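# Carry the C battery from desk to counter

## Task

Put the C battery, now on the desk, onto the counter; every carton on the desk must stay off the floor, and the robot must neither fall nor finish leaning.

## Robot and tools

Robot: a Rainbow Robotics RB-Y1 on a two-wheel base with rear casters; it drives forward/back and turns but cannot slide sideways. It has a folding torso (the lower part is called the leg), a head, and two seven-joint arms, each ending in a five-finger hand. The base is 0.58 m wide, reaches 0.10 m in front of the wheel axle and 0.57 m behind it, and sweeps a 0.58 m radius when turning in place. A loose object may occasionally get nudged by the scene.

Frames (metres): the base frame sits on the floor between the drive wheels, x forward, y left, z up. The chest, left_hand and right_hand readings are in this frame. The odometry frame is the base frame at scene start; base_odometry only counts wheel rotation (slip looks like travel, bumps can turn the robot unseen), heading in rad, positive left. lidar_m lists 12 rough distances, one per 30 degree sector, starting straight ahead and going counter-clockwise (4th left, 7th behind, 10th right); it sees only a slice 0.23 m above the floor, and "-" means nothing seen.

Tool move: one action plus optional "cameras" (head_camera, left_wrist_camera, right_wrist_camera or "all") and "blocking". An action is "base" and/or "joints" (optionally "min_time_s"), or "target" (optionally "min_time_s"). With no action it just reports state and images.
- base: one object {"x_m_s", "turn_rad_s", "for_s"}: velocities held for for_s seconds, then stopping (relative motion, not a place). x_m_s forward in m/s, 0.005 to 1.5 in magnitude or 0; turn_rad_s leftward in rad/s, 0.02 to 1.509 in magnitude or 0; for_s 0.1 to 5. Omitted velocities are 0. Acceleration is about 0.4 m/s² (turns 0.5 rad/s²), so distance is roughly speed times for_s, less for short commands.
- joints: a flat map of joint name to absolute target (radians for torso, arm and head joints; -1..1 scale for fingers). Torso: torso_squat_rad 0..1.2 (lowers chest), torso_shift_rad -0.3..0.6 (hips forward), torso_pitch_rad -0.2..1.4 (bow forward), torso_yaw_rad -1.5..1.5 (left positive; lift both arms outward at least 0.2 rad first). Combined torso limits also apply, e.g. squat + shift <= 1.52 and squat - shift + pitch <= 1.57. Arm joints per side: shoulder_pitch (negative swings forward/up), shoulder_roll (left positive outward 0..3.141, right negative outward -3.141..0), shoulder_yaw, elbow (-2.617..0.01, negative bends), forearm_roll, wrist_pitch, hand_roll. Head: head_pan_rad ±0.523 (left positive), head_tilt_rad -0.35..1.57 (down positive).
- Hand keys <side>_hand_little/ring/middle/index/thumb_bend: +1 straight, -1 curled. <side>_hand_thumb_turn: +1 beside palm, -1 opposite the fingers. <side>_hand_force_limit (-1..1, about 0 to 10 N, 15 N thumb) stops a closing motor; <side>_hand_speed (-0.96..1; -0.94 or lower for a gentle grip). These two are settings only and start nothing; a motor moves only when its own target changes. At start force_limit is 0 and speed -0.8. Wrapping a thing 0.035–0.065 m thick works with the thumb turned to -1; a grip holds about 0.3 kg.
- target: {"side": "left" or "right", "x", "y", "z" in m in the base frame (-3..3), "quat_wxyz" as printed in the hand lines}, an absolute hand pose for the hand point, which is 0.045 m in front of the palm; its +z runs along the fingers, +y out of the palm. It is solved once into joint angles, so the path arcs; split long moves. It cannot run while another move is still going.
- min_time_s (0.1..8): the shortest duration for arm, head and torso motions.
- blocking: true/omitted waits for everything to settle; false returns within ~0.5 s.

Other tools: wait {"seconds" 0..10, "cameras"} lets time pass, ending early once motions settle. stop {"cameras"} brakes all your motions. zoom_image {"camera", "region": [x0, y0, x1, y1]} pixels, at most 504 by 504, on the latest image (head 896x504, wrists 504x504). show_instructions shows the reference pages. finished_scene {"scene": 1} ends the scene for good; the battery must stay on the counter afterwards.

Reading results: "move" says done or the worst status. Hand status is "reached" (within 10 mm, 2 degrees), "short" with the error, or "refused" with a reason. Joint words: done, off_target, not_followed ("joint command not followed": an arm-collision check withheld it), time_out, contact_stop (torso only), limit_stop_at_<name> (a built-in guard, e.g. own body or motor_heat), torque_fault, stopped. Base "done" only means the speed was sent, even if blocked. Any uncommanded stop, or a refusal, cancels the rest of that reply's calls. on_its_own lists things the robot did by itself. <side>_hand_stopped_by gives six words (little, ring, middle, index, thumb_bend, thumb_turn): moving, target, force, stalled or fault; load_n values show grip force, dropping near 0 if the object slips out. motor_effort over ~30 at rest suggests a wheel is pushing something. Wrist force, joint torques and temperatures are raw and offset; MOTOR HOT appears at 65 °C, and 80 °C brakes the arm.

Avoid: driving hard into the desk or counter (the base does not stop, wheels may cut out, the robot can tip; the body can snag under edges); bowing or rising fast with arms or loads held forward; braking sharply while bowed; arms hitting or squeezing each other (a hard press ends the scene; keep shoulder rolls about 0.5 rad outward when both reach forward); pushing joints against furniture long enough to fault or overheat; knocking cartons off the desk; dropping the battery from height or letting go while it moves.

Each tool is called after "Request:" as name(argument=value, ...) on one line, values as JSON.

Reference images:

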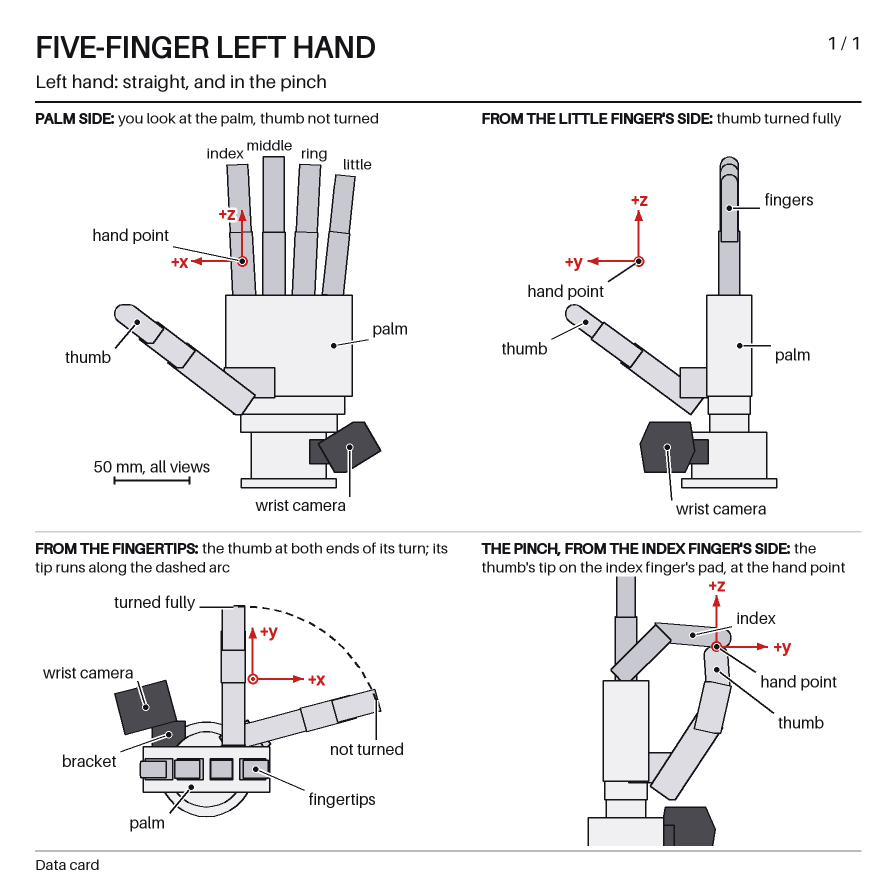

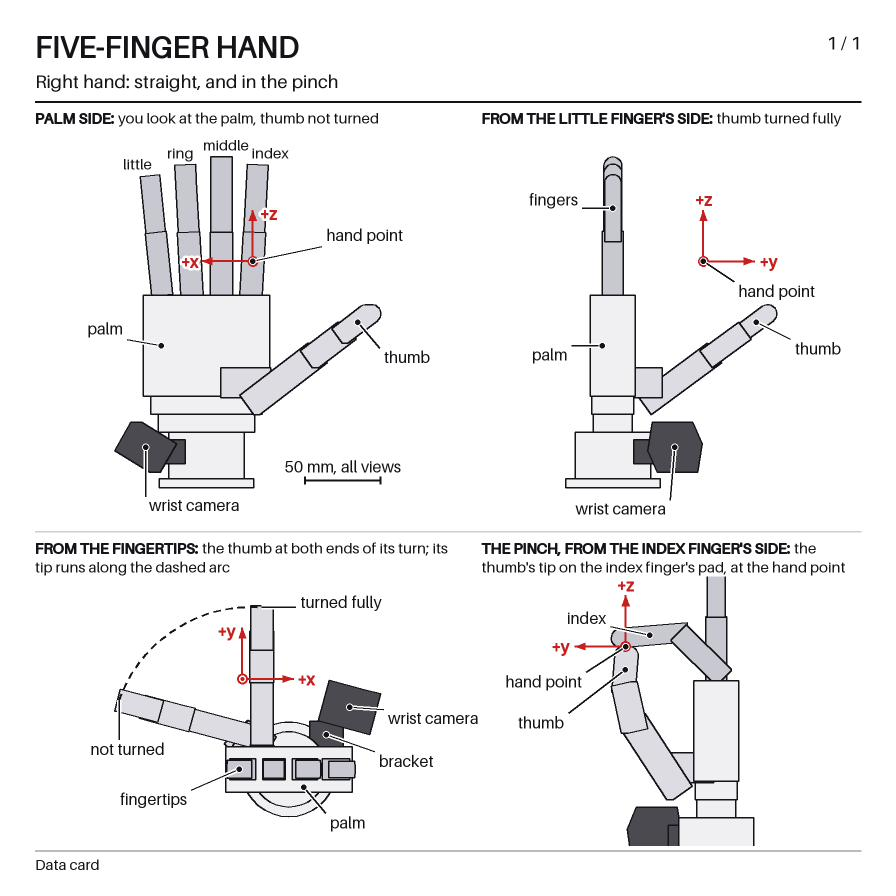

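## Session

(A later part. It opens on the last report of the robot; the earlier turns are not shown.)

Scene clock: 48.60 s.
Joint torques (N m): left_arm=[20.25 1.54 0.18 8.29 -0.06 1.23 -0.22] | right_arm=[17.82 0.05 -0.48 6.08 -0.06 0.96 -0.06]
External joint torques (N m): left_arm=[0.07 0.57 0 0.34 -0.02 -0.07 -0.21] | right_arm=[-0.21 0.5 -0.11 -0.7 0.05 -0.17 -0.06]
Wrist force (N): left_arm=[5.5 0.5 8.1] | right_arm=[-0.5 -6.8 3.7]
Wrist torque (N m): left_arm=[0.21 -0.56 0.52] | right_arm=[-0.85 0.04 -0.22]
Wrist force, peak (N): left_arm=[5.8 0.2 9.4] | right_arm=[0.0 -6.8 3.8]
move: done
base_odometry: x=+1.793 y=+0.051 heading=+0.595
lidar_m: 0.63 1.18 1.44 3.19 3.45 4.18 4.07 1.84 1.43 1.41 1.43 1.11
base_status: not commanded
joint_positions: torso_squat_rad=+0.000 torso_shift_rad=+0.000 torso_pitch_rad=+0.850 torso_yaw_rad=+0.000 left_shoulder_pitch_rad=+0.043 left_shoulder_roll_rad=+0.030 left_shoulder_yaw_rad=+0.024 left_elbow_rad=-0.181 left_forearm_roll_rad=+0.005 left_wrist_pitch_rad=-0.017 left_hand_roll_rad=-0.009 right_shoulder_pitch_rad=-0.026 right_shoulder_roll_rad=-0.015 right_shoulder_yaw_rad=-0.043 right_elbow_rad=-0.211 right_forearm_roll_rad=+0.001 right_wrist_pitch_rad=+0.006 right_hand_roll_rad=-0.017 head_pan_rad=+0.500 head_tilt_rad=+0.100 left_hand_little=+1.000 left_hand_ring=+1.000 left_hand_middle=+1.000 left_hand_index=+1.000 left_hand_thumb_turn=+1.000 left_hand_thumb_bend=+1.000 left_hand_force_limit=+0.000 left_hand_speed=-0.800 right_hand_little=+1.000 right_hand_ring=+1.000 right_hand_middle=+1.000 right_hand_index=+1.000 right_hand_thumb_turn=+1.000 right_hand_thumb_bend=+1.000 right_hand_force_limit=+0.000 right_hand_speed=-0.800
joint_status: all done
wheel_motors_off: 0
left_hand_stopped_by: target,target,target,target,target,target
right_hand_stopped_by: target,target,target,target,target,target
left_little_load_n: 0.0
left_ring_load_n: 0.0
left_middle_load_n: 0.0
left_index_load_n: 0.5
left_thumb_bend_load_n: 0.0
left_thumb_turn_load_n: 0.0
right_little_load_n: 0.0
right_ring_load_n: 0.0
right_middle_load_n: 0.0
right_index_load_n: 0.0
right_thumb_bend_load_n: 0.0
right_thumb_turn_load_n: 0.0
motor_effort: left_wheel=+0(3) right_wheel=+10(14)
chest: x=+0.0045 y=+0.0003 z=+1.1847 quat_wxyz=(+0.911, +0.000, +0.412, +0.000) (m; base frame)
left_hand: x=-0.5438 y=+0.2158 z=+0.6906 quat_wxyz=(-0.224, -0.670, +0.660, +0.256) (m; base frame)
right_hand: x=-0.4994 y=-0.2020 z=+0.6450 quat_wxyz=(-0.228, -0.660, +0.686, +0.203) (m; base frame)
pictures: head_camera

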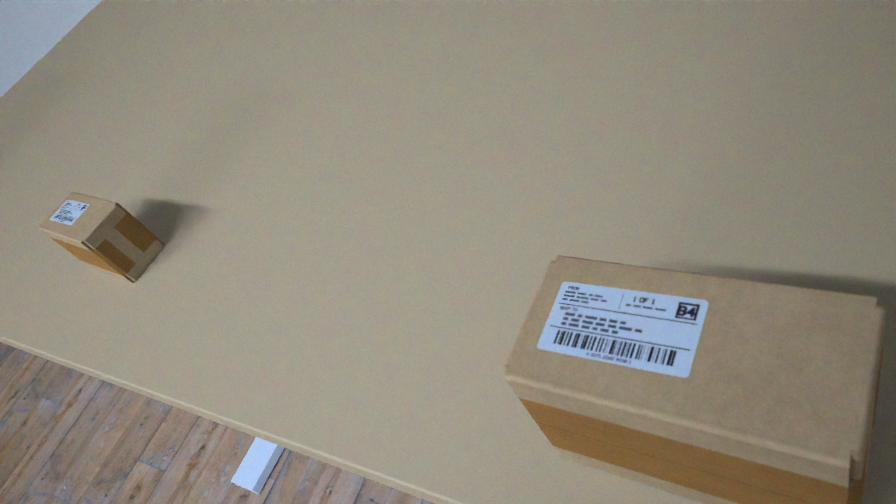

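Request:
move(joints={"torso_pitch_rad": 0.3, "head_tilt_rad": 0.6, "head_pan_rad": 0}, base={"x_m_s": -0.2, "for_s": 1.2}, min_time_s=2)

Request:
move(base={"turn_rad_s": 0.8, "for_s": 1.9})

Request:
move(base={"x_m_s": 0.4, "for_s": 2.0})

Request:
move(base={"turn_rad_s": -0.8, "for_s": 1.96}, cameras=["head_camera"])

Scene clock: 51.30 s.
Joint torques (N m): left_arm=[7.7 1.19 0.19 2.92 -0.02 0.11 -0.24] | right_arm=[5.31 -0.36 -0.34 1.45 0.01 -0.1 0.16]
External joint torques (N m): left_arm=[0.48 0.09 0.07 0.04 -0.01 -0.12 -0.24] | right_arm=[0.2 0.47 -0.18 -0.41 0.03 -0.21 0.16]
Wrist force (N): left_arm=[5.0 2.3 9.8] | right_arm=[0.3 -3.7 5.0]
Wrist torque (N m): left_arm=[0.15 -0.41 0.47] | right_arm=[-0.70 -0.13 -0.11]
Wrist force, peak (N): left_arm=[5.6 2.0 10.8] | right_arm=[0.1 -6.6 3.7]
move: done
base_odometry: x=+1.594 y=-0.083 heading=+0.595
lidar_m: 0.86 1.44 1.59 3.23 3.47 3.94 3.85 1.81 1.40 1.38 1.49 1.36
base_status: done (sent for 1.2 of 1.2 s)
joint_positions: torso_squat_rad=+0.000 torso_shift_rad=+0.000 torso_pitch_rad=+0.300 torso_yaw_rad=+0.000 left_shoulder_pitch_rad=+0.044 left_shoulder_roll_rad=+0.030 left_shoulder_yaw_rad=+0.024 left_elbow_rad=-0.181 left_forearm_roll_rad=+0.005 left_wrist_pitch_rad=-0.017 left_hand_roll_rad=-0.009 right_shoulder_pitch_rad=-0.026 right_shoulder_roll_rad=-0.015 right_shoulder_yaw_rad=-0.043 right_elbow_rad=-0.211 right_forearm_roll_rad=+0.001 right_wrist_pitch_rad=+0.006 right_hand_roll_rad=-0.017 head_pan_rad=+0.000 head_tilt_rad=+0.600 left_hand_little=+1.000 left_hand_ring=+1.000 left_hand_middle=+1.000 left_hand_index=+1.000 left_hand_thumb_turn=+1.000 left_hand_thumb_bend=+1.000 left_hand_force_limit=+0.000 left_hand_speed=-0.800 right_hand_little=+1.000 right_hand_ring=+1.000 right_hand_middle=+1.000 right_hand_index=+1.000 right_hand_thumb_turn=+1.000 right_hand_thumb_bend=+1.000 right_hand_force_limit=+0.000 right_hand_speed=-0.800
joint_status: all done
wheel_motors_off: 0
left_hand_stopped_by: target,target,target,target,target,target
right_hand_stopped_by: target,target,target,target,target,target
left_little_load_n: 0.0
left_ring_load_n: 0.0
left_middle_load_n: 0.0
left_index_load_n: 0.0
left_thumb_bend_load_n: 0.0
left_thumb_turn_load_n: 0.0
right_little_load_n: 0.0
right_ring_load_n: 0.0
right_middle_load_n: 0.0
right_index_load_n: 0.0
right_thumb_bend_load_n: 0.0
right_thumb_turn_load_n: 0.0
motor_effort: left_wheel=+8(37) right_wheel=-4(29)
chest: x=-0.1366 y=+0.0003 z=+1.2761 quat_wxyz=(+0.989, +0.000, +0.149, +0.000) (m; base frame)
left_hand: x=-0.3458 y=+0.2157 z=+0.5683 quat_wxyz=(-0.037, -0.714, +0.696, +0.064) (m; base frame)
right_hand: x=-0.2840 y=-0.2021 z=+0.5526 quat_wxyz=(-0.033, -0.690, +0.722, +0.017) (m; base frame)
pictures: none

Scene clock: 55.10 s.
Joint torques (N m): left_arm=[7.01 2.11 0.23 2.8 -0.16 0.29 -0.1] | right_arm=[5.5 -0.18 -0.01 1.53 0.07 -0.2 0.02]
External joint torques (N m): left_arm=[-0.2 1.01 0.11 -0.09 -0.15 0.06 -0.1] | right_arm=[0.39 0.65 0.15 -0.33 0.08 -0.32 0.02]
Wrist force (N): left_arm=[5.3 1.9 9.3] | right_arm=[0.6 -3.8 4.7]
Wrist torque (N m): left_arm=[0.19 -0.50 0.49] | right_arm=[-0.66 -0.17 -0.07]
Wrist force, peak (N): left_arm=[5.5 2.4 10.6] | right_arm=[0.1 -4.0 5.2]
move: done
base_odometry: x=+1.594 y=-0.083 heading=+2.115
lidar_m: 3.20 3.39 3.96 3.87 1.91 1.44 1.38 1.46 1.38 0.87 1.40 1.58
base_status: done (sent for 1.9 of 1.9 s)
joint_positions: torso_squat_rad=+0.000 torso_shift_rad=+0.000 torso_pitch_rad=+0.300 torso_yaw_rad=+0.000 left_shoulder_pitch_rad=+0.043 left_shoulder_roll_rad=+0.030 left_shoulder_yaw_rad=+0.024 left_elbow_rad=-0.181 left_forearm_roll_rad=+0.005 left_wrist_pitch_rad=-0.017 left_hand_roll_rad=-0.009 right_shoulder_pitch_rad=-0.026 right_shoulder_roll_rad=-0.015 right_shoulder_yaw_rad=-0.043 right_elbow_rad=-0.211 right_forearm_roll_rad=+0.001 right_wrist_pitch_rad=+0.006 right_hand_roll_rad=-0.017 head_pan_rad=+0.000 head_tilt_rad=+0.600 left_hand_little=+1.000 left_hand_ring=+1.000 left_hand_middle=+1.000 left_hand_index=+1.000 left_hand_thumb_turn=+1.000 left_hand_thumb_bend=+1.000 left_hand_force_limit=+0.000 left_hand_speed=-0.800 right_hand_little=+1.000 right_hand_ring=+1.000 right_hand_middle=+1.000 right_hand_index=+1.000 right_hand_thumb_turn=+1.000 right_hand_thumb_bend=+1.000 right_hand_force_limit=+0.000 right_hand_speed=-0.800
joint_status: not commanded
wheel_motors_off: 0
left_hand_stopped_by: target,target,target,target,target,target
right_hand_stopped_by: target,target,target,target,target,target
left_little_load_n: 0.0
left_ring_load_n: 0.0
left_middle_load_n: 0.0
left_index_load_n: 0.0
left_thumb_bend_load_n: 0.0
left_thumb_turn_load_n: 0.0
right_little_load_n: 0.0
right_ring_load_n: 0.0
right_middle_load_n: 0.0
right_index_load_n: 0.0
right_thumb_bend_load_n: 0.0
right_thumb_turn_load_n: 0.0
motor_effort: left_wheel=+1(36) right_wheel=+8(38)
chest: x=-0.1366 y=+0.0003 z=+1.2761 quat_wxyz=(+0.989, +0.000, +0.149, +0.000) (m; base frame)
left_hand: x=-0.3458 y=+0.2157 z=+0.5683 quat_wxyz=(-0.037, -0.714, +0.696, +0.064) (m; base frame)
right_hand: x=-0.2840 y=-0.2021 z=+0.5526 quat_wxyz=(-0.033, -0.690, +0.722, +0.017) (m; base frame)
pictures: none

Scene clock: 58.63 s.
Joint torques (N m): left_arm=[7.99 1.61 0.15 3.11 -0.04 0.36 -0.07] | right_arm=[5.19 -0.6 -0.11 1.39 0.18 -0.06 0.09]
External joint torques (N m): left_arm=[0.77 0.51 0.03 0.22 -0.03 0.13 -0.07] | right_arm=[0.08 0.23 0.06 -0.47 0.19 -0.17 0.09]
Wrist force (N): left_arm=[5.9 2.4 10.0] | right_arm=[0.2 -3.5 5.0]
Wrist torque (N m): left_arm=[0.20 -0.52 0.49] | right_arm=[-0.66 -0.10 -0.09]
Wrist force, peak (N): left_arm=[5.1 3.1 10.7] | right_arm=[0.5 -3.9 5.2]
move: done
base_odometry: x=+1.179 y=+0.601 heading=+2.115
lidar_m: 2.40 2.55 3.62 3.84 2.99 2.26 2.18 1.88 1.14 1.38 1.07 2.07
base_status: done (sent for 2 of 2 s)
joint_positions: torso_squat_rad=+0.000 torso_shift_rad=+0.000 torso_pitch_rad=+0.300 torso_yaw_rad=+0.000 left_shoulder_pitch_rad=+0.043 left_shoulder_roll_rad=+0.030 left_shoulder_yaw_rad=+0.024 left_elbow_rad=-0.181 left_forearm_roll_rad=+0.005 left_wrist_pitch_rad=-0.017 left_hand_roll_rad=-0.009 right_shoulder_pitch_rad=-0.026 right_shoulder_roll_rad=-0.015 right_shoulder_yaw_rad=-0.043 right_elbow_rad=-0.211 right_forearm_roll_rad=+0.001 right_wrist_pitch_rad=+0.006 right_hand_roll_rad=-0.017 head_pan_rad=+0.000 head_tilt_rad=+0.600 left_hand_little=+1.000 left_hand_ring=+1.000 left_hand_middle=+1.000 left_hand_index=+1.000 left_hand_thumb_turn=+1.000 left_hand_thumb_bend=+1.000 left_hand_force_limit=+0.000 left_hand_speed=-0.800 right_hand_little=+1.000 right_hand_ring=+1.000 right_hand_middle=+1.000 right_hand_index=+1.000 right_hand_thumb_turn=+1.000 right_hand_thumb_bend=+1.000 right_hand_force_limit=+0.000 right_hand_speed=-0.800
joint_status: not commanded
wheel_motors_off: 0
left_hand_stopped_by: target,target,target,target,target,target
right_hand_stopped_by: target,target,target,target,target,target
left_little_load_n: 0.0
left_ring_load_n: 0.0
left_middle_load_n: 0.0
left_index_load_n: 0.0
left_thumb_bend_load_n: 0.0
left_thumb_turn_load_n: 0.0
right_little_load_n: 0.0
right_ring_load_n: 0.0
right_middle_load_n: 0.0
right_index_load_n: 0.0
right_thumb_bend_load_n: 0.0
right_thumb_turn_load_n: 0.0
motor_effort: left_wheel=+2(32) right_wheel=-3(38)
chest: x=-0.1365 y=+0.0003 z=+1.2761 quat_wxyz=(+0.989, +0.000, +0.149, +0.000) (m; base frame)
left_hand: x=-0.3457 y=+0.2157 z=+0.5683 quat_wxyz=(-0.037, -0.714, +0.696, +0.064) (m; base frame)
right_hand: x=-0.2840 y=-0.2021 z=+0.5526 quat_wxyz=(-0.033, -0.690, +0.722, +0.017) (m; base frame)
pictures: none

Scene clock: 62.50 s.
Joint torques (N m): left_arm=[7.71 1.52 0.2 2.82 -0.04 0.37 -0.21] | right_arm=[5.14 -0.12 -0.29 1.53 0.11 -0.1 0.08]
External joint torques (N m): left_arm=[0.5 0.42 0.07 -0.06 -0.03 0.13 -0.2] | right_arm=[0.03 0.71 -0.13 -0.34 0.13 -0.21 0.08]
Wrist force (N): left_arm=[5.4 2.3 9.7] | right_arm=[0.6 -3.4 4.6]
Wrist torque (N m): left_arm=[0.17 -0.49 0.51] | right_arm=[-0.60 -0.14 -0.05]
Wrist force, peak (N): left_arm=[5.5 2.3 10.5] | right_arm=[0.6 -4.1 5.2]
move: done
base_odometry: x=+1.179 y=+0.601 heading=+0.542
lidar_m: 1.38 1.07 2.07 2.43 2.58 3.63 3.82 2.97 2.24 2.17 1.88 1.14
base_status: done (sent for 1.97 of 1.97 s)
joint_positions: torso_squat_rad=+0.000 torso_shift_rad=+0.000 torso_pitch_rad=+0.300 torso_yaw_rad=+0.000 left_shoulder_pitch_rad=+0.043 left_shoulder_roll_rad=+0.030 left_shoulder_yaw_rad=+0.024 left_elbow_rad=-0.181 left_forearm_roll_rad=+0.005 left_wrist_pitch_rad=-0.017 left_hand_roll_rad=-0.009 right_shoulder_pitch_rad=-0.026 right_shoulder_roll_rad=-0.015 right_shoulder_yaw_rad=-0.043 right_elbow_rad=-0.211 right_forearm_roll_rad=+0.001 right_wrist_pitch_rad=+0.006 right_hand_roll_rad=-0.017 head_pan_rad=+0.000 head_tilt_rad=+0.600 left_hand_little=+1.000 left_hand_ring=+1.000 left_hand_middle=+1.000 left_hand_index=+1.000 left_hand_thumb_turn=+1.000 left_hand_thumb_bend=+1.000 left_hand_force_limit=+0.000 left_hand_speed=-0.800 right_hand_little=+1.000 right_hand_ring=+1.000 right_hand_middle=+1.000 right_hand_index=+1.000 right_hand_thumb_turn=+1.000 right_hand_thumb_bend=+1.000 right_hand_force_limit=+0.000 right_hand_speed=-0.800
joint_status: not commanded
wheel_motors_off: 0
left_hand_stopped_by: target,target,target,target,target,target
right_hand_stopped_by: target,target,target,target,target,target
left_little_load_n: 0.0
left_ring_load_n: 0.0
left_middle_load_n: 0.0
left_index_load_n: 0.0
left_thumb_bend_load_n: 0.0
left_thumb_turn_load_n: 0.0
right_little_load_n: 0.0
right_ring_load_n: 0.0
right_middle_load_n: 0.0
right_index_load_n: 0.0
right_thumb_bend_load_n: 0.0
right_thumb_turn_load_n: 0.0
motor_effort: left_wheel=+8(32) right_wheel=+2(33)
chest: x=-0.1366 y=+0.0004 z=+1.2761 quat_wxyz=(+0.989, +0.000, +0.149, +0.000) (m; base frame)
left_hand: x=-0.3458 y=+0.2158 z=+0.5683 quat_wxyz=(-0.037, -0.714, +0.696, +0.064) (m; base frame)
right_hand: x=-0.2840 y=-0.2021 z=+0.5526 quat_wxyz=(-0.033, -0.690, +0.722, +0.017) (m; base frame)
pictures: head_camera

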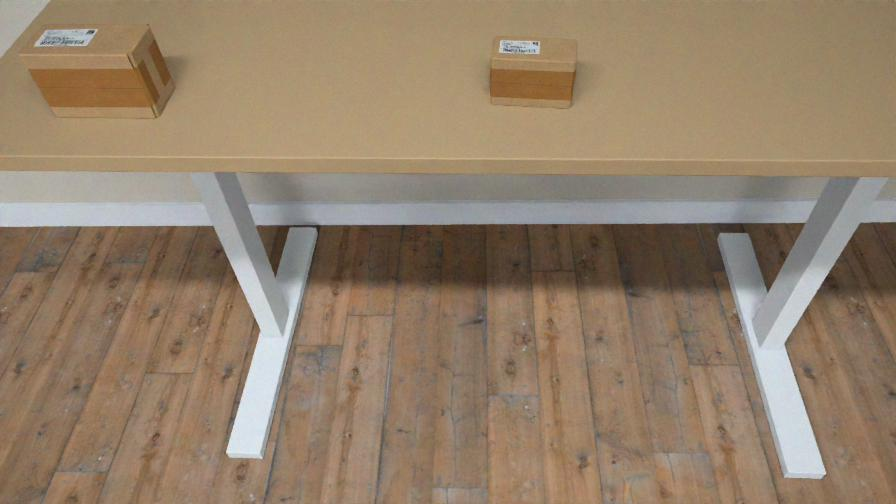

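Request:
move(base={"x_m_s": 0.2, "for_s": 2.25}, joints={"torso_pitch_rad": 0.6, "head_tilt_rad": 0.3, "head_pan_rad": 0}, min_time_s=3, cameras=["head_camera"])

Scene clock: 66.00 s.
Joint torques (N m): left_arm=[15.12 1.56 0.52 5.96 -0.27 0.9 -0.29] | right_arm=[12.71 -0.56 0.1 4.37 -0.05 0.57 0.06]
External joint torques (N m): left_arm=[0.29 0.49 0.36 0.1 -0.24 0.06 -0.29] | right_arm=[0.09 0.09 0.38 -0.34 0.02 -0.13 0.06]
Wrist force (N): left_arm=[5.3 1.2 9.4] | right_arm=[0.2 -4.6 3.8]
Wrist torque (N m): left_arm=[0.17 -0.48 0.45] | right_arm=[-0.61 -0.05 -0.10]
Wrist force, peak (N): left_arm=[5.4 2.5 10.9] | right_arm=[0.5 -5.5 4.2]
move: done
base_odometry: x=+1.568 y=+0.835 heading=+0.542
lidar_m: 0.92 0.69 1.42 2.40 2.53 3.60 4.27 3.00 2.27 2.20 0.83 0.95
base_status: done (sent for 2.27 of 2.27 s)
joint_positions: torso_squat_rad=+0.000 torso_shift_rad=+0.000 torso_pitch_rad=+0.600 torso_yaw_rad=+0.000 left_shoulder_pitch_rad=+0.043 left_shoulder_roll_rad=+0.030 left_shoulder_yaw_rad=+0.024 left_elbow_rad=-0.181 left_forearm_roll_rad=+0.005 left_wrist_pitch_rad=-0.017 left_hand_roll_rad=-0.009 right_shoulder_pitch_rad=-0.026 right_shoulder_roll_rad=-0.015 right_shoulder_yaw_rad=-0.043 right_elbow_rad=-0.211 right_forearm_roll_rad=+0.001 right_wrist_pitch_rad=+0.006 right_hand_roll_rad=-0.017 head_pan_rad=+0.000 head_tilt_rad=+0.300 left_hand_little=+1.000 left_hand_ring=+1.000 left_hand_middle=+1.000 left_hand_index=+1.000 left_hand_thumb_turn=+1.000 left_hand_thumb_bend=+1.000 left_hand_force_limit=+0.000 left_hand_speed=-0.800 right_hand_little=+1.000 right_hand_ring=+1.000 right_hand_middle=+1.000 right_hand_index=+1.000 right_hand_thumb_turn=+1.000 right_hand_thumb_bend=+1.000 right_hand_force_limit=+0.000 right_hand_speed=-0.800
joint_status: all done
wheel_motors_off: 0
left_hand_stopped_by: target,target,target,target,target,target
right_hand_stopped_by: target,target,target,target,target,target
left_little_load_n: 0.0
left_ring_load_n: 0.0
left_middle_load_n: 0.0
left_index_load_n: 0.0
left_thumb_bend_load_n: 0.0
left_thumb_turn_load_n: 0.0
right_little_load_n: 0.0
right_ring_load_n: 0.0
right_middle_load_n: 0.0
right_index_load_n: 0.0
right_thumb_bend_load_n: 0.0
right_thumb_turn_load_n: 0.0
motor_effort: left_wheel=+0(36) right_wheel=+2(32)
chest: x=-0.0533 y=+0.0003 z=+1.2359 quat_wxyz=(+0.955, +0.000, +0.296, +0.000) (m; base frame)
left_hand: x=-0.4622 y=+0.2158 z=+0.6215 quat_wxyz=(-0.140, -0.697, +0.683, +0.170) (m; base frame)
right_hand: x=-0.4079 y=-0.2021 z=+0.5883 quat_wxyz=(-0.141, -0.680, +0.709, +0.120) (m; base frame)
pictures: head_camera

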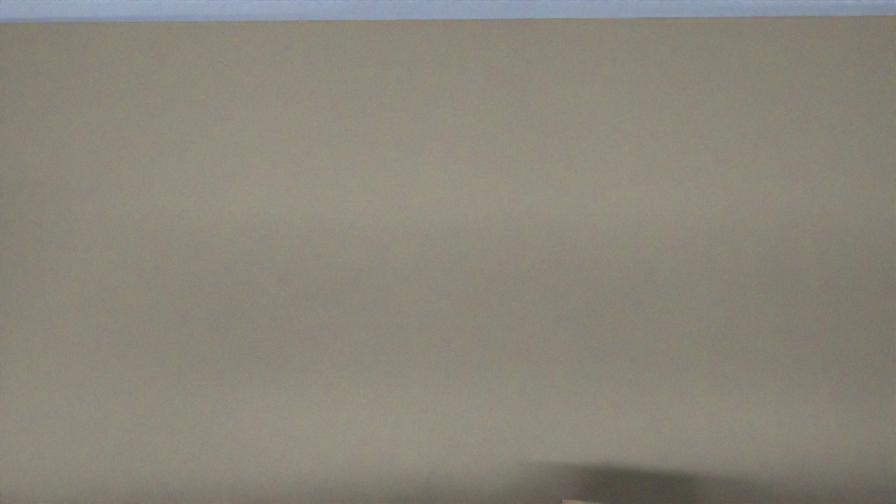

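Request:
move(joints={"head_tilt_rad": 0.8, "head_pan_rad": -0.1}, cameras=["head_camera"])

Request:
move(joints={"head_tilt_rad": 0.6, "head_pan_rad": 0.5}, cameras=["head_camera"])

Request:
move(joints={"head_tilt_rad": 0.5, "head_pan_rad": -0.5}, cameras=["head_camera"])

Scene clock: 67.07 s.
Joint torques (N m): left_arm=[15.24 1.96 0.06 5.85 -0.06 1.07 -0.13] | right_arm=[13.11 -0.33 -0.56 4.12 -0.09 0.48 0.06]
External joint torques (N m): left_arm=[0.42 0.9 -0.1 -0.01 -0.03 0.22 -0.13] | right_arm=[0.49 0.32 -0.28 -0.6 -0.03 -0.21 0.06]
Wrist force (N): left_arm=[5.5 0.6 8.5] | right_arm=[0.7 -4.9 4.3]
Wrist torque (N m): left_arm=[0.13 -0.55 0.51] | right_arm=[-0.68 -0.12 -0.08]
Wrist force, peak (N): left_arm=[5.3 1.6 10.1] | right_arm=[0.2 -5.7 4.0]
move: done
base_odometry: x=+1.568 y=+0.835 heading=+0.542
lidar_m: 0.92 0.69 1.41 2.40 2.53 3.60 4.27 2.99 2.26 2.20 0.83 0.95
base_status: not commanded
joint_positions: torso_squat_rad=+0.000 torso_shift_rad=+0.000 torso_pitch_rad=+0.600 torso_yaw_rad=+0.000 left_shoulder_pitch_rad=+0.043 left_shoulder_roll_rad=+0.030 left_shoulder_yaw_rad=+0.024 left_elbow_rad=-0.181 left_forearm_roll_rad=+0.005 left_wrist_pitch_rad=-0.017 left_hand_roll_rad=-0.009 right_shoulder_pitch_rad=-0.026 right_shoulder_roll_rad=-0.015 right_shoulder_yaw_rad=-0.043 right_elbow_rad=-0.211 right_forearm_roll_rad=+0.001 right_wrist_pitch_rad=+0.006 right_hand_roll_rad=-0.017 head_pan_rad=-0.100 head_tilt_rad=+0.800 left_hand_little=+1.000 left_hand_ring=+1.000 left_hand_middle=+1.000 left_hand_index=+1.000 left_hand_thumb_turn=+1.000 left_hand_thumb_bend=+1.000 left_hand_force_limit=+0.000 left_hand_speed=-0.800 right_hand_little=+1.000 right_hand_ring=+1.000 right_hand_middle=+1.000 right_hand_index=+1.000 right_hand_thumb_turn=+1.000 right_hand_thumb_bend=+1.000 right_hand_force_limit=+0.000 right_hand_speed=-0.800
joint_status: all done
wheel_motors_off: 0
left_hand_stopped_by: target,target,target,target,target,target
right_hand_stopped_by: target,target,target,target,target,target
left_little_load_n: 0.0
left_ring_load_n: 0.0
left_middle_load_n: 0.0
left_index_load_n: 0.0
left_thumb_bend_load_n: 0.0
left_thumb_turn_load_n: 0.0
right_little_load_n: 0.0
right_ring_load_n: 0.0
right_middle_load_n: 0.0
right_index_load_n: 0.0
right_thumb_bend_load_n: 0.0
right_thumb_turn_load_n: 0.0
motor_effort: left_wheel=-1(4) right_wheel=+3(4)
chest: x=-0.0533 y=+0.0003 z=+1.2359 quat_wxyz=(+0.955, +0.000, +0.296, +0.000) (m; base frame)
left_hand: x=-0.4622 y=+0.2158 z=+0.6215 quat_wxyz=(-0.140, -0.697, +0.683, +0.170) (m; base frame)
right_hand: x=-0.4079 y=-0.2021 z=+0.5883 quat_wxyz=(-0.141, -0.680, +0.709, +0.120) (m; base frame)
pictures: head_camera

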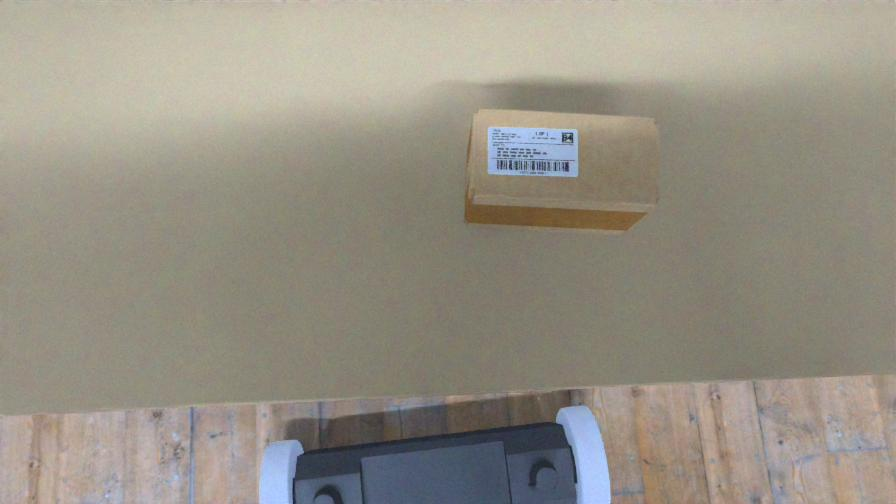

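Scene clock: 68.13 s.
Joint torques (N m): left_arm=[15.16 1.44 0.26 5.9 -0.12 0.71 -0.23] | right_arm=[12.87 -0.42 -0.21 4.03 0.07 0.55 0.13]
External joint torques (N m): left_arm=[0.34 0.37 0.1 0.04 -0.09 -0.13 -0.23] | right_arm=[0.26 0.23 0.07 -0.68 0.14 -0.15 0.13]
Wrist force (N): left_arm=[5.5 1.1 9.4] | right_arm=[0.3 -5.1 4.2]
Wrist torque (N m): left_arm=[0.18 -0.49 0.50] | right_arm=[-0.70 -0.11 -0.15]
Wrist force, peak (N): left_arm=[5.1 1.1 10.1] | right_arm=[-0.3 -5.4 4.4]
move: done
base_odometry: x=+1.568 y=+0.835 heading=+0.542
lidar_m: 0.92 0.68 1.41 2.40 2.53 3.60 4.26 2.99 2.25 2.19 0.83 0.95
base_status: not commanded
joint_positions: torso_squat_rad=+0.000 torso_shift_rad=+0.000 torso_pitch_rad=+0.600 torso_yaw_rad=+0.000 left_shoulder_pitch_rad=+0.043 left_shoulder_roll_rad=+0.030 left_shoulder_yaw_rad=+0.024 left_elbow_rad=-0.181 left_forearm_roll_rad=+0.005 left_wrist_pitch_rad=-0.017 left_hand_roll_rad=-0.009 right_shoulder_pitch_rad=-0.026 right_shoulder_roll_rad=-0.015 right_shoulder_yaw_rad=-0.043 right_elbow_rad=-0.211 right_forearm_roll_rad=+0.001 right_wrist_pitch_rad=+0.006 right_hand_roll_rad=-0.017 head_pan_rad=+0.500 head_tilt_rad=+0.600 left_hand_little=+1.000 left_hand_ring=+1.000 left_hand_middle=+1.000 left_hand_index=+1.000 left_hand_thumb_turn=+1.000 left_hand_thumb_bend=+1.000 left_hand_force_limit=+0.000 left_hand_speed=-0.800 right_hand_little=+1.000 right_hand_ring=+1.000 right_hand_middle=+1.000 right_hand_index=+1.000 right_hand_thumb_turn=+1.000 right_hand_thumb_bend=+1.000 right_hand_force_limit=+0.000 right_hand_speed=-0.800
joint_status: all done
wheel_motors_off: 0
left_hand_stopped_by: target,target,target,target,target,target
right_hand_stopped_by: target,target,target,target,target,target
left_little_load_n: 0.0
left_ring_load_n: 0.0
left_middle_load_n: 0.0
left_index_load_n: 0.0
left_thumb_bend_load_n: 0.0
left_thumb_turn_load_n: 0.0
right_little_load_n: 0.0
right_ring_load_n: 0.0
right_middle_load_n: 0.0
right_index_load_n: 0.0
right_thumb_bend_load_n: 0.0
right_thumb_turn_load_n: 0.0
motor_effort: left_wheel=-1(5) right_wheel=+2(6)
chest: x=-0.0533 y=+0.0003 z=+1.2359 quat_wxyz=(+0.955, +0.000, +0.296, +0.000) (m; base frame)
left_hand: x=-0.4622 y=+0.2158 z=+0.6215 quat_wxyz=(-0.140, -0.697, +0.683, +0.170) (m; base frame)
right_hand: x=-0.4079 y=-0.2021 z=+0.5883 quat_wxyz=(-0.141, -0.680, +0.709, +0.120) (m; base frame)
pictures: head_camera

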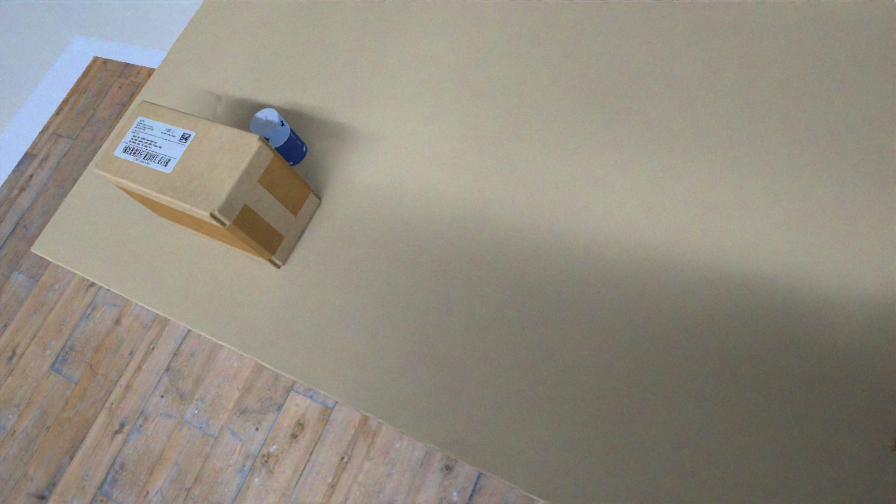

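Scene clock: 69.47 s.
Joint torques (N m): left_arm=[15.57 1.45 0.66 5.94 -0.1 0.95 -0.19] | right_arm=[13.06 -0.36 -0.47 4.18 0.09 0.52 0.12]
External joint torques (N m): left_arm=[0.74 0.38 0.5 0.08 -0.07 0.11 -0.18] | right_arm=[0.45 0.29 -0.18 -0.53 0.15 -0.18 0.12]
Wrist force (N): left_arm=[4.8 0.5 9.9] | right_arm=[0.3 -5.1 4.0]
Wrist torque (N m): left_arm=[0.09 -0.36 0.46] | right_arm=[-0.69 -0.07 -0.10]
Wrist force, peak (N): left_arm=[5.5 0.5 10.0] | right_arm=[0.3 -5.3 4.7]
move: done
base_odometry: x=+1.568 y=+0.835 heading=+0.542
lidar_m: 0.93 0.69 1.41 2.40 2.53 3.60 4.27 2.99 2.27 2.20 0.83 0.95
base_status: not commanded
joint_positions: torso_squat_rad=+0.000 torso_shift_rad=+0.000 torso_pitch_rad=+0.600 torso_yaw_rad=+0.000 left_shoulder_pitch_rad=+0.043 left_shoulder_roll_rad=+0.030 left_shoulder_yaw_rad=+0.024 left_elbow_rad=-0.181 left_forearm_roll_rad=+0.005 left_wrist_pitch_rad=-0.017 left_hand_roll_rad=-0.009 right_shoulder_pitch_rad=-0.026 right_shoulder_roll_rad=-0.015 right_shoulder_yaw_rad=-0.043 right_elbow_rad=-0.211 right_forearm_roll_rad=+0.001 right_wrist_pitch_rad=+0.006 right_hand_roll_rad=-0.017 head_pan_rad=-0.500 head_tilt_rad=+0.500 left_hand_little=+1.000 left_hand_ring=+1.000 left_hand_middle=+1.000 left_hand_index=+1.000 left_hand_thumb_turn=+1.000 left_hand_thumb_bend=+1.000 left_hand_force_limit=+0.000 left_hand_speed=-0.800 right_hand_little=+1.000 right_hand_ring=+1.000 right_hand_middle=+1.000 right_hand_index=+1.000 right_hand_thumb_turn=+1.000 right_hand_thumb_bend=+1.000 right_hand_force_limit=+0.000 right_hand_speed=-0.800
joint_status: all done
wheel_motors_off: 0
left_hand_stopped_by: target,target,target,target,target,target
right_hand_stopped_by: target,target,target,target,target,target
left_little_load_n: 0.0
left_ring_load_n: 0.0
left_middle_load_n: 0.0
left_index_load_n: 0.0
left_thumb_bend_load_n: 0.0
left_thumb_turn_load_n: 0.0
right_little_load_n: 0.0
right_ring_load_n: 0.0
right_middle_load_n: 0.0
right_index_load_n: 0.0
right_thumb_bend_load_n: 0.0
right_thumb_turn_load_n: 0.5
motor_effort: left_wheel=+0(4) right_wheel=+1(4)
chest: x=-0.0533 y=+0.0003 z=+1.2359 quat_wxyz=(+0.955, +0.000, +0.296, +0.000) (m; base frame)
left_hand: x=-0.4622 y=+0.2158 z=+0.6215 quat_wxyz=(-0.140, -0.697, +0.683, +0.170) (m; base frame)
right_hand: x=-0.4079 y=-0.2021 z=+0.5883 quat_wxyz=(-0.141, -0.680, +0.709, +0.120) (m; base frame)
pictures: head_camera

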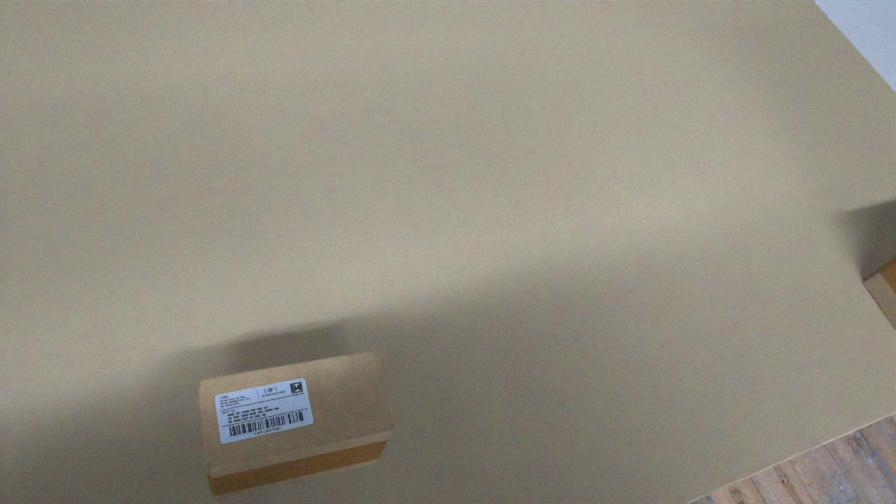

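Battery is behind the left carton, standing. Zoom.

Request:
move(joints={"head_tilt_rad": 0.5, "head_pan_rad": 0.52}, cameras=["head_camera"])

Request:
zoom_image(camera="head_camera", region=[100, 80, 400, 330])

Scene clock: 70.90 s.
Joint torques (N m): left_arm=[15.53 1.18 0.2 5.99 -0.03 0.83 -0.32] | right_arm=[12.94 -0.57 -0.52 4.18 0.02 0.48 0.06]
External joint torques (N m): left_arm=[0.7 0.12 0.04 0.13 0 -0.01 -0.32] | right_arm=[0.33 0.09 -0.23 -0.53 0.09 -0.22 0.05]
Wrist force (N): left_arm=[5.7 0.2 9.3] | right_arm=[0.2 -5.1 4.5]
Wrist torque (N m): left_arm=[0.01 -0.55 0.54] | right_arm=[-0.72 -0.11 -0.14]
Wrist force, peak (N): left_arm=[5.0 0.9 10.2] | right_arm=[0.6 -5.3 4.4]
move: done
base_odometry: x=+1.568 y=+0.835 heading=+0.542
lidar_m: 0.92 0.69 1.42 2.40 2.53 3.61 4.27 2.99 2.26 2.20 0.83 0.95
base_status: not commanded
joint_positions: torso_squat_rad=+0.000 torso_shift_rad=+0.000 torso_pitch_rad=+0.600 torso_yaw_rad=+0.000 left_shoulder_pitch_rad=+0.043 left_shoulder_roll_rad=+0.030 left_shoulder_yaw_rad=+0.024 left_elbow_rad=-0.181 left_forearm_roll_rad=+0.005 left_wrist_pitch_rad=-0.017 left_hand_roll_rad=-0.009 right_shoulder_pitch_rad=-0.026 right_shoulder_roll_rad=-0.015 right_shoulder_yaw_rad=-0.043 right_elbow_rad=-0.211 right_forearm_roll_rad=+0.001 right_wrist_pitch_rad=+0.006 right_hand_roll_rad=-0.017 head_pan_rad=+0.520 head_tilt_rad=+0.500 left_hand_little=+1.000 left_hand_ring=+1.000 left_hand_middle=+1.000 left_hand_index=+1.000 left_hand_thumb_turn=+1.000 left_hand_thumb_bend=+1.000 left_hand_force_limit=+0.000 left_hand_speed=-0.800 right_hand_little=+1.000 right_hand_ring=+1.000 right_hand_middle=+1.000 right_hand_index=+1.000 right_hand_thumb_turn=+1.000 right_hand_thumb_bend=+1.000 right_hand_force_limit=+0.000 right_hand_speed=-0.800
joint_status: all done
wheel_motors_off: 0
left_hand_stopped_by: target,target,target,target,target,target
right_hand_stopped_by: target,target,target,target,target,target
left_little_load_n: 0.0
left_ring_load_n: 0.0
left_middle_load_n: 0.0
left_index_load_n: 0.0
left_thumb_bend_load_n: 0.0
left_thumb_turn_load_n: 0.0
right_little_load_n: 0.0
right_ring_load_n: 0.0
right_middle_load_n: 0.0
right_index_load_n: 0.0
right_thumb_bend_load_n: 0.0
right_thumb_turn_load_n: 0.0
motor_effort: left_wheel=-2(4) right_wheel=+2(3)
chest: x=-0.0533 y=+0.0003 z=+1.2359 quat_wxyz=(+0.955, +0.000, +0.296, +0.000) (m; base frame)
left_hand: x=-0.4622 y=+0.2158 z=+0.6215 quat_wxyz=(-0.140, -0.697, +0.683, +0.170) (m; base frame)
right_hand: x=-0.4079 y=-0.2021 z=+0.5883 quat_wxyz=(-0.141, -0.680, +0.709, +0.120) (m; base frame)
pictures: head_camera

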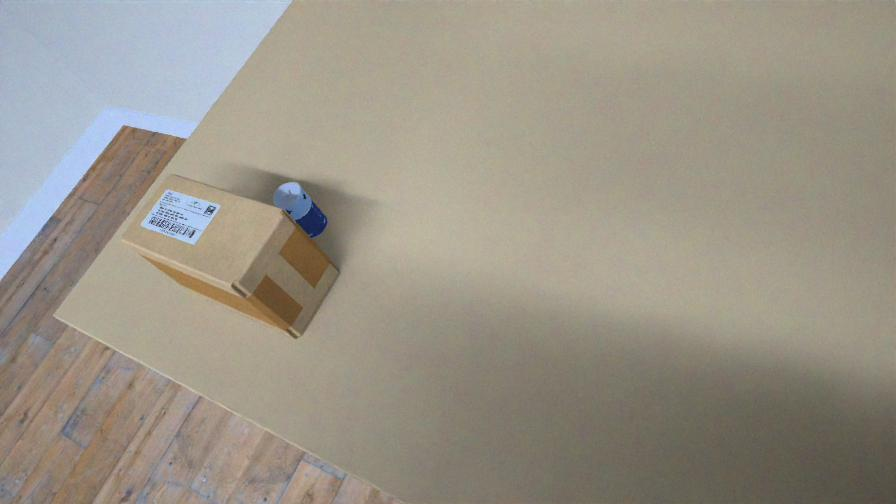

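Scaled by 1.680.

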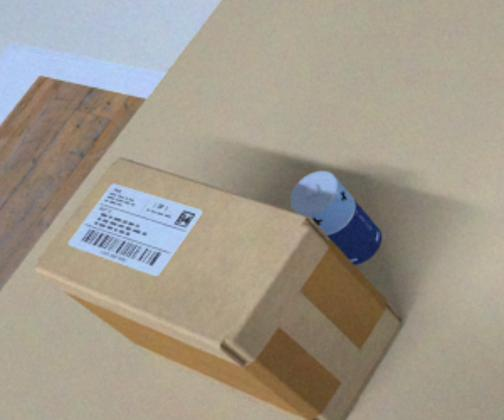

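Request:
move(base={"x_m_s": -0.25, "for_s": 1.8}, joints={"torso_pitch_rad": 0.2, "left_shoulder_roll_rad": 0.35, "right_shoulder_roll_rad": -0.5, "head_pan_rad": 0, "head_tilt_rad": 0.7}, min_time_s=2)

Request:
move(joints={"torso_yaw_rad": 1.1, "right_hand_thumb_turn": -1, "right_elbow_rad": -1.6, "right_hand_speed": -0.3}, cameras=["head_camera", "right_wrist_camera"])

Scene clock: 77.13 s.
Joint torques (N m): left_arm=[5.33 12.65 1.53 1.79 0.17 0.03 -0.28] | right_arm=[3.05 -13.87 -1.48 0.58 0.14 -0.26 0.1]
External joint torques (N m): left_arm=[0.5 2.73 0.69 0 0.14 0 -0.27] | right_arm=[0.41 -0.29 -0.24 -0.19 0.14 -0.19 0.09]
Wrist force (N): left_arm=[6.6 2.5 8.7] | right_arm=[-2.2 -2.8 4.2]
Wrist torque (N m): left_arm=[0.23 -0.55 0.50] | right_arm=[-0.53 0.10 -0.22]
Wrist force, peak (N): left_arm=[7.1 2.9 10.4] | right_arm=[0.6 -5.6 4.8]
move: done
base_odometry: x=+1.182 y=+0.603 heading=+0.543
lidar_m: 1.37 1.07 2.07 2.43 2.58 3.64 3.82 2.96 2.24 2.18 1.87 1.13
base_status: done (sent for 1.8 of 1.8 s)
joint_positions: torso_squat_rad=+0.000 torso_shift_rad=+0.000 torso_pitch_rad=+0.200 torso_yaw_rad=+0.000 left_shoulder_pitch_rad=+0.044 left_shoulder_roll_rad=+0.350 left_shoulder_yaw_rad=+0.024 left_elbow_rad=-0.181 left_forearm_roll_rad=+0.005 left_wrist_pitch_rad=-0.017 left_hand_roll_rad=-0.009 right_shoulder_pitch_rad=-0.026 right_shoulder_roll_rad=-0.500 right_shoulder_yaw_rad=-0.043 right_elbow_rad=-0.211 right_forearm_roll_rad=+0.001 right_wrist_pitch_rad=+0.006 right_hand_roll_rad=-0.017 head_pan_rad=+0.000 head_tilt_rad=+0.700 left_hand_little=+1.000 left_hand_ring=+1.000 left_hand_middle=+1.000 left_hand_index=+1.000 left_hand_thumb_turn=+1.000 left_hand_thumb_bend=+1.000 left_hand_force_limit=+0.000 left_hand_speed=-0.800 right_hand_little=+1.000 right_hand_ring=+1.000 right_hand_middle=+1.000 right_hand_index=+1.000 right_hand_thumb_turn=+1.000 right_hand_thumb_bend=+1.000 right_hand_force_limit=+0.000 right_hand_speed=-0.800
joint_status: all done
wheel_motors_off: 0
left_hand_stopped_by: target,target,target,target,target,target
right_hand_stopped_by: target,target,target,target,target,target
left_little_load_n: 0.0
left_ring_load_n: 0.0
left_middle_load_n: 0.0
left_index_load_n: 0.0
left_thumb_bend_load_n: 0.0
left_thumb_turn_load_n: 0.0
right_little_load_n: 0.0
right_ring_load_n: 0.0
right_middle_load_n: 0.0
right_index_load_n: 0.0
right_thumb_bend_load_n: 0.0
right_thumb_turn_load_n: 0.0
motor_effort: left_wheel=+13(31) right_wheel=-14(27)
chest: x=-0.1665 y=+0.0004 z=+1.2838 quat_wxyz=(+0.995, +0.000, +0.100, +0.000) (m; base frame)
left_hand: x=-0.2982 y=+0.4730 z=+0.5982 quat_wxyz=(+0.108, -0.681, +0.711, +0.138) (m; base frame)
right_hand: x=-0.2227 y=-0.5841 z=+0.6332 quat_wxyz=(-0.158, -0.701, +0.669, -0.189) (m; base frame)
pictures: none

Scene clock: 79.77 s.
Joint torques (N m): left_arm=[1.74 16.76 1.59 0.61 -0.05 -0.15 -0.13] | right_arm=[-9.55 -6.67 -3.69 -8.62 0.22 -2.18 0.1]
External joint torques (N m): left_arm=[0.02 1.99 0.37 0.03 -0.11 0.03 -0.12] | right_arm=[0.57 0.1 0.01 0.87 0.04 -0.3 0.09]
Wrist force (N): left_arm=[8.1 3.5 9.1] | right_arm=[-1.3 2.5 -0.3]
Wrist torque (N m): left_arm=[0.26 -0.66 0.63] | right_arm=[0.06 0.22 0.03]
Wrist force, peak (N): left_arm=[8.4 4.3 8.8] | right_arm=[-1.8 1.7 5.4]
move: done
base_odometry: x=+1.182 y=+0.603 heading=+0.543
lidar_m: 1.38 1.07 2.07 2.43 2.58 3.64 3.82 2.97 2.23 2.18 1.87 1.13
base_status: not commanded
joint_positions: torso_squat_rad=+0.000 torso_shift_rad=+0.000 torso_pitch_rad=+0.200 torso_yaw_rad=+1.100 left_shoulder_pitch_rad=+0.043 left_shoulder_roll_rad=+0.350 left_shoulder_yaw_rad=+0.024 left_elbow_rad=-0.181 left_forearm_roll_rad=+0.005 left_wrist_pitch_rad=-0.017 left_hand_roll_rad=-0.009 right_shoulder_pitch_rad=-0.026 right_shoulder_roll_rad=-0.500 right_shoulder_yaw_rad=-0.043 right_elbow_rad=-1.600 right_forearm_roll_rad=+0.001 right_wrist_pitch_rad=+0.006 right_hand_roll_rad=-0.017 head_pan_rad=+0.000 head_tilt_rad=+0.700 left_hand_little=+1.000 left_hand_ring=+1.000 left_hand_middle=+1.000 left_hand_index=+1.000 left_hand_thumb_turn=+1.000 left_hand_thumb_bend=+1.000 left_hand_force_limit=+0.000 left_hand_speed=-0.800 right_hand_little=+1.000 right_hand_ring=+1.000 right_hand_middle=+1.000 right_hand_index=+1.000 right_hand_thumb_turn=-1.000 right_hand_thumb_bend=+1.000 right_hand_force_limit=+0.000 right_hand_speed=-0.300
joint_status: all done
wheel_motors_off: 0
left_hand_stopped_by: target,target,target,target,target,target
right_hand_stopped_by: target,target,target,target,target,target
left_little_load_n: 0.0
left_ring_load_n: 0.0
left_middle_load_n: 0.0
left_index_load_n: 0.0
left_thumb_bend_load_n: 0.0
left_thumb_turn_load_n: 0.0
right_little_load_n: 0.0
right_ring_load_n: 0.0
right_middle_load_n: 0.0
right_index_load_n: 0.0
right_thumb_bend_load_n: 0.0
right_thumb_turn_load_n: 0.5
motor_effort: left_wheel=+14(16) right_wheel=-16(16)
chest: x=-0.1665 y=+0.0003 z=+1.2838 quat_wxyz=(+0.848, +0.052, +0.085, +0.520) (m; base frame)
left_hand: x=-0.7149 y=+0.2212 z=+0.6826 quat_wxyz=(+0.093, -0.934, +0.243, +0.247) (m; base frame)
right_hand: x=+0.3755 y=+0.3420 z=+0.9502 quat_wxyz=(+0.642, -0.714, +0.066, -0.271) (m; base frame)
pictures: head_camera, right_wrist_camera

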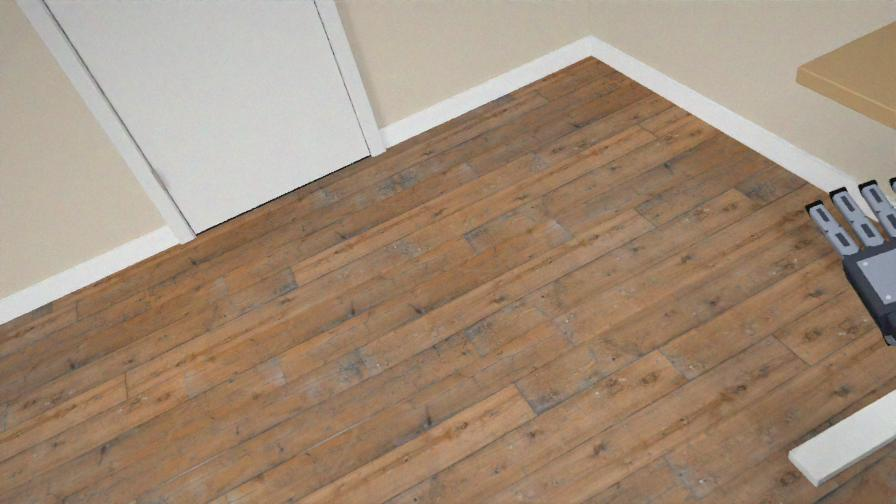

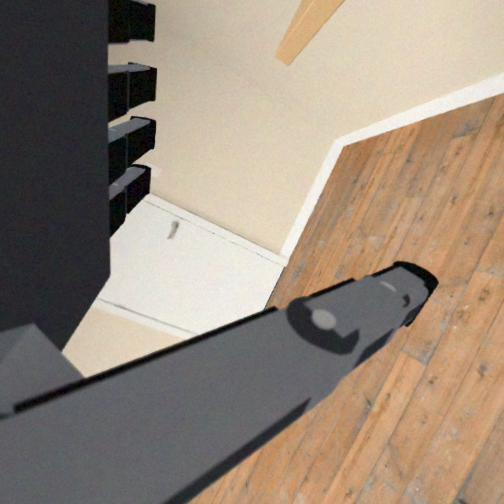

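Request:
move(target={"side": "right", "x": 0.31, "y": 0.22, "z": 1.2, "quat_wxyz": [0.6088, -0.7934, 0, 0]}, min_time_s=2, cameras=["right_wrist_camera"])

Request:
move(joints={"head_pan_rad": -0.5, "head_tilt_rad": 0.6, "right_hand_thumb_bend": 0.3}, cameras=["head_camera", "right_wrist_camera"])

Scene clock: 82.27 s.
Joint torques (N m): left_arm=[2.08 16.68 1.33 0.43 -0.04 -0.35 -0.21] | right_arm=[-3.6 -10.31 -12.45 -1.23 0.15 -2.17 0.23]
External joint torques (N m): left_arm=[0.36 1.91 0.11 -0.14 -0.1 -0.17 -0.19] | right_arm=[1.59 -0.1 -2.25 -0.43 0.33 -0.42 0.22]
Wrist force (N): left_arm=[8.3 3.3 9.0] | right_arm=[0.4 2.3 0.9]
Wrist torque (N m): left_arm=[0.26 -0.70 0.65] | right_arm=[-0.08 0.08 0.31]
Wrist force, peak (N): left_arm=[8.4 3.5 9.5] | right_arm=[-2.7 2.9 0.0]
move: done
base_odometry: x=+1.182 y=+0.603 heading=+0.543
lidar_m: 1.37 1.06 2.06 2.43 2.57 3.64 3.82 2.97 2.25 2.18 1.87 1.12
base_status: not commanded
joint_positions: torso_squat_rad=+0.000 torso_shift_rad=+0.000 torso_pitch_rad=+0.200 torso_yaw_rad=+1.100 left_shoulder_pitch_rad=+0.043 left_shoulder_roll_rad=+0.350 left_shoulder_yaw_rad=+0.024 left_elbow_rad=-0.181 left_forearm_roll_rad=+0.005 left_wrist_pitch_rad=-0.017 left_hand_roll_rad=-0.009 right_shoulder_pitch_rad=+0.727 right_shoulder_roll_rad=-1.450 right_shoulder_yaw_rad=-0.939 right_elbow_rad=-2.167 right_forearm_roll_rad=-1.927 right_wrist_pitch_rad=+0.493 right_hand_roll_rad=+0.427 head_pan_rad=+0.000 head_tilt_rad=+0.700 left_hand_little=+1.000 left_hand_ring=+1.000 left_hand_middle=+1.000 left_hand_index=+1.000 left_hand_thumb_turn=+1.000 left_hand_thumb_bend=+1.000 left_hand_force_limit=+0.000 left_hand_speed=-0.800 right_hand_little=+1.000 right_hand_ring=+1.000 right_hand_middle=+1.000 right_hand_index=+1.000 right_hand_thumb_turn=-1.000 right_hand_thumb_bend=+1.000 right_hand_force_limit=+0.000 right_hand_speed=-0.300
joint_status: all done
wheel_motors_off: 0
left_hand_stopped_by: target,target,target,target,target,target
right_hand_stopped_by: target,target,target,target,target,target
left_little_load_n: 0.0
left_ring_load_n: 0.0
left_middle_load_n: 0.0
left_index_load_n: 0.0
left_thumb_bend_load_n: 0.0
left_thumb_turn_load_n: 0.0
right_little_load_n: 0.0
right_ring_load_n: 0.0
right_middle_load_n: 0.0
right_index_load_n: 0.0
right_thumb_bend_load_n: 0.0
right_thumb_turn_load_n: 0.5
motor_effort: left_wheel=+15(16) right_wheel=-16(17)
chest: x=-0.1665 y=+0.0004 z=+1.2838 quat_wxyz=(+0.848, +0.052, +0.085, +0.520) (m; base frame)
left_hand: x=-0.7149 y=+0.2212 z=+0.6826 quat_wxyz=(+0.093, -0.934, +0.243, +0.247) (m; base frame)
right_hand: x=+0.3095 y=+0.2202 z=+1.2004 quat_wxyz=(+0.608, -0.794, +0.002, -0.003) (m; base frame)
right_hand_status: reached (checked arc, planned for 2.0 s): 1 mm and 0.4 deg off.
pictures: right_wrist_camera

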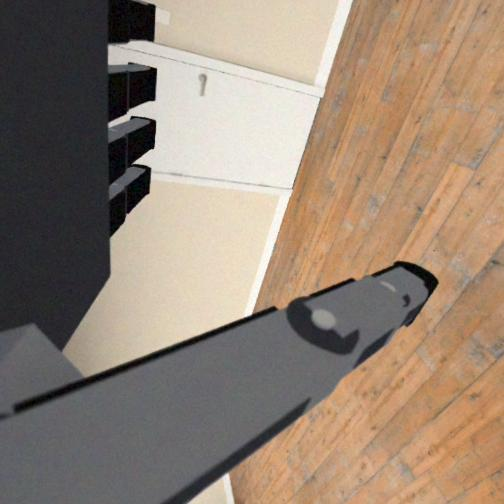

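Scene clock: 83.47 s.
Joint torques (N m): left_arm=[1.88 16.89 1.58 0.53 -0.08 -0.13 -0.24] | right_arm=[-3.71 -10.15 -12.79 -1.18 -0.05 -2.19 0.09]
External joint torques (N m): left_arm=[0.16 2.12 0.36 -0.05 -0.14 0.06 -0.23] | right_arm=[1.48 0.05 -2.59 -0.38 0.13 -0.43 0.08]
Wrist force (N): left_arm=[7.6 2.7 8.8] | right_arm=[-0.2 3.0 1.0]
Wrist torque (N m): left_arm=[0.16 -0.60 0.63] | right_arm=[0.01 0.14 0.25]
Wrist force, peak (N): left_arm=[8.4 3.1 9.5] | right_arm=[-0.2 3.0 1.0]
move: done
base_odometry: x=+1.182 y=+0.603 heading=+0.543
lidar_m: 1.37 1.06 2.06 2.42 2.57 3.64 3.82 2.96 2.24 2.18 1.88 1.13
base_status: not commanded
joint_positions: torso_squat_rad=+0.000 torso_shift_rad=+0.000 torso_pitch_rad=+0.200 torso_yaw_rad=+1.100 left_shoulder_pitch_rad=+0.043 left_shoulder_roll_rad=+0.350 left_shoulder_yaw_rad=+0.024 left_elbow_rad=-0.181 left_forearm_roll_rad=+0.005 left_wrist_pitch_rad=-0.017 left_hand_roll_rad=-0.009 right_shoulder_pitch_rad=+0.727 right_shoulder_roll_rad=-1.450 right_shoulder_yaw_rad=-0.939 right_elbow_rad=-2.167 right_forearm_roll_rad=-1.927 right_wrist_pitch_rad=+0.493 right_hand_roll_rad=+0.427 head_pan_rad=-0.500 head_tilt_rad=+0.600 left_hand_little=+1.000 left_hand_ring=+1.000 left_hand_middle=+1.000 left_hand_index=+1.000 left_hand_thumb_turn=+1.000 left_hand_thumb_bend=+1.000 left_hand_force_limit=+0.000 left_hand_speed=-0.800 right_hand_little=+1.000 right_hand_ring=+1.000 right_hand_middle=+1.000 right_hand_index=+1.000 right_hand_thumb_turn=-1.000 right_hand_thumb_bend=+0.300 right_hand_force_limit=+0.000 right_hand_speed=-0.300
joint_status: all done
wheel_motors_off: 0
left_hand_stopped_by: target,target,target,target,target,target
right_hand_stopped_by: target,target,target,target,target,target
left_little_load_n: 0.0
left_ring_load_n: 0.0
left_middle_load_n: 0.0
left_index_load_n: -0.5
left_thumb_bend_load_n: -0.5
left_thumb_turn_load_n: 0.0
right_little_load_n: 0.0
right_ring_load_n: 0.0
right_middle_load_n: 0.0
right_index_load_n: -0.5
right_thumb_bend_load_n: 0.0
right_thumb_turn_load_n: 0.0
motor_effort: left_wheel=+13(16) right_wheel=-14(18)
chest: x=-0.1665 y=+0.0004 z=+1.2838 quat_wxyz=(+0.848, +0.052, +0.085, +0.520) (m; base frame)
left_hand: x=-0.7149 y=+0.2212 z=+0.6826 quat_wxyz=(+0.093, -0.934, +0.243, +0.247) (m; base frame)
right_hand: x=+0.3095 y=+0.2202 z=+1.2004 quat_wxyz=(+0.608, -0.794, +0.002, -0.003) (m; base frame)
pictures: head_camera, right_wrist_camera

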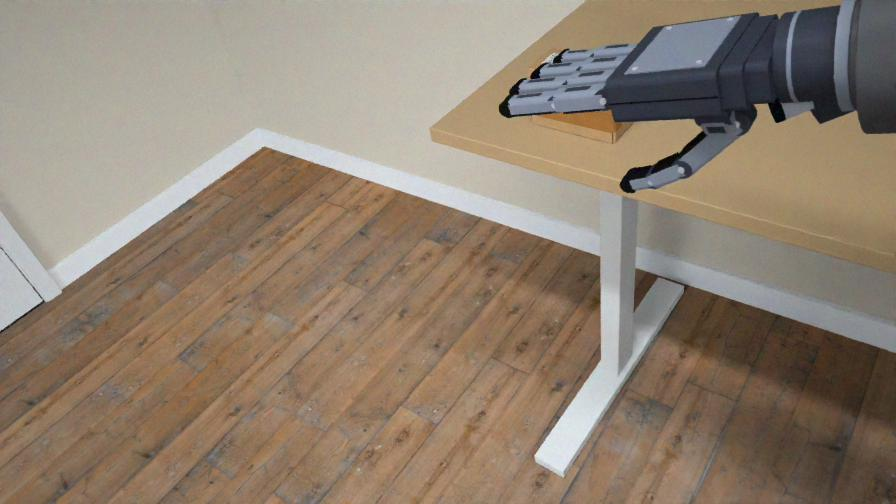

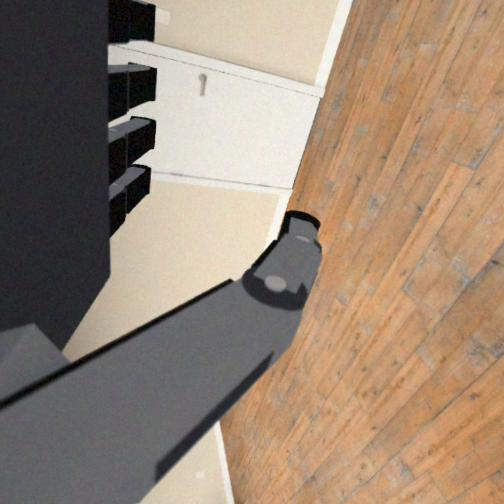

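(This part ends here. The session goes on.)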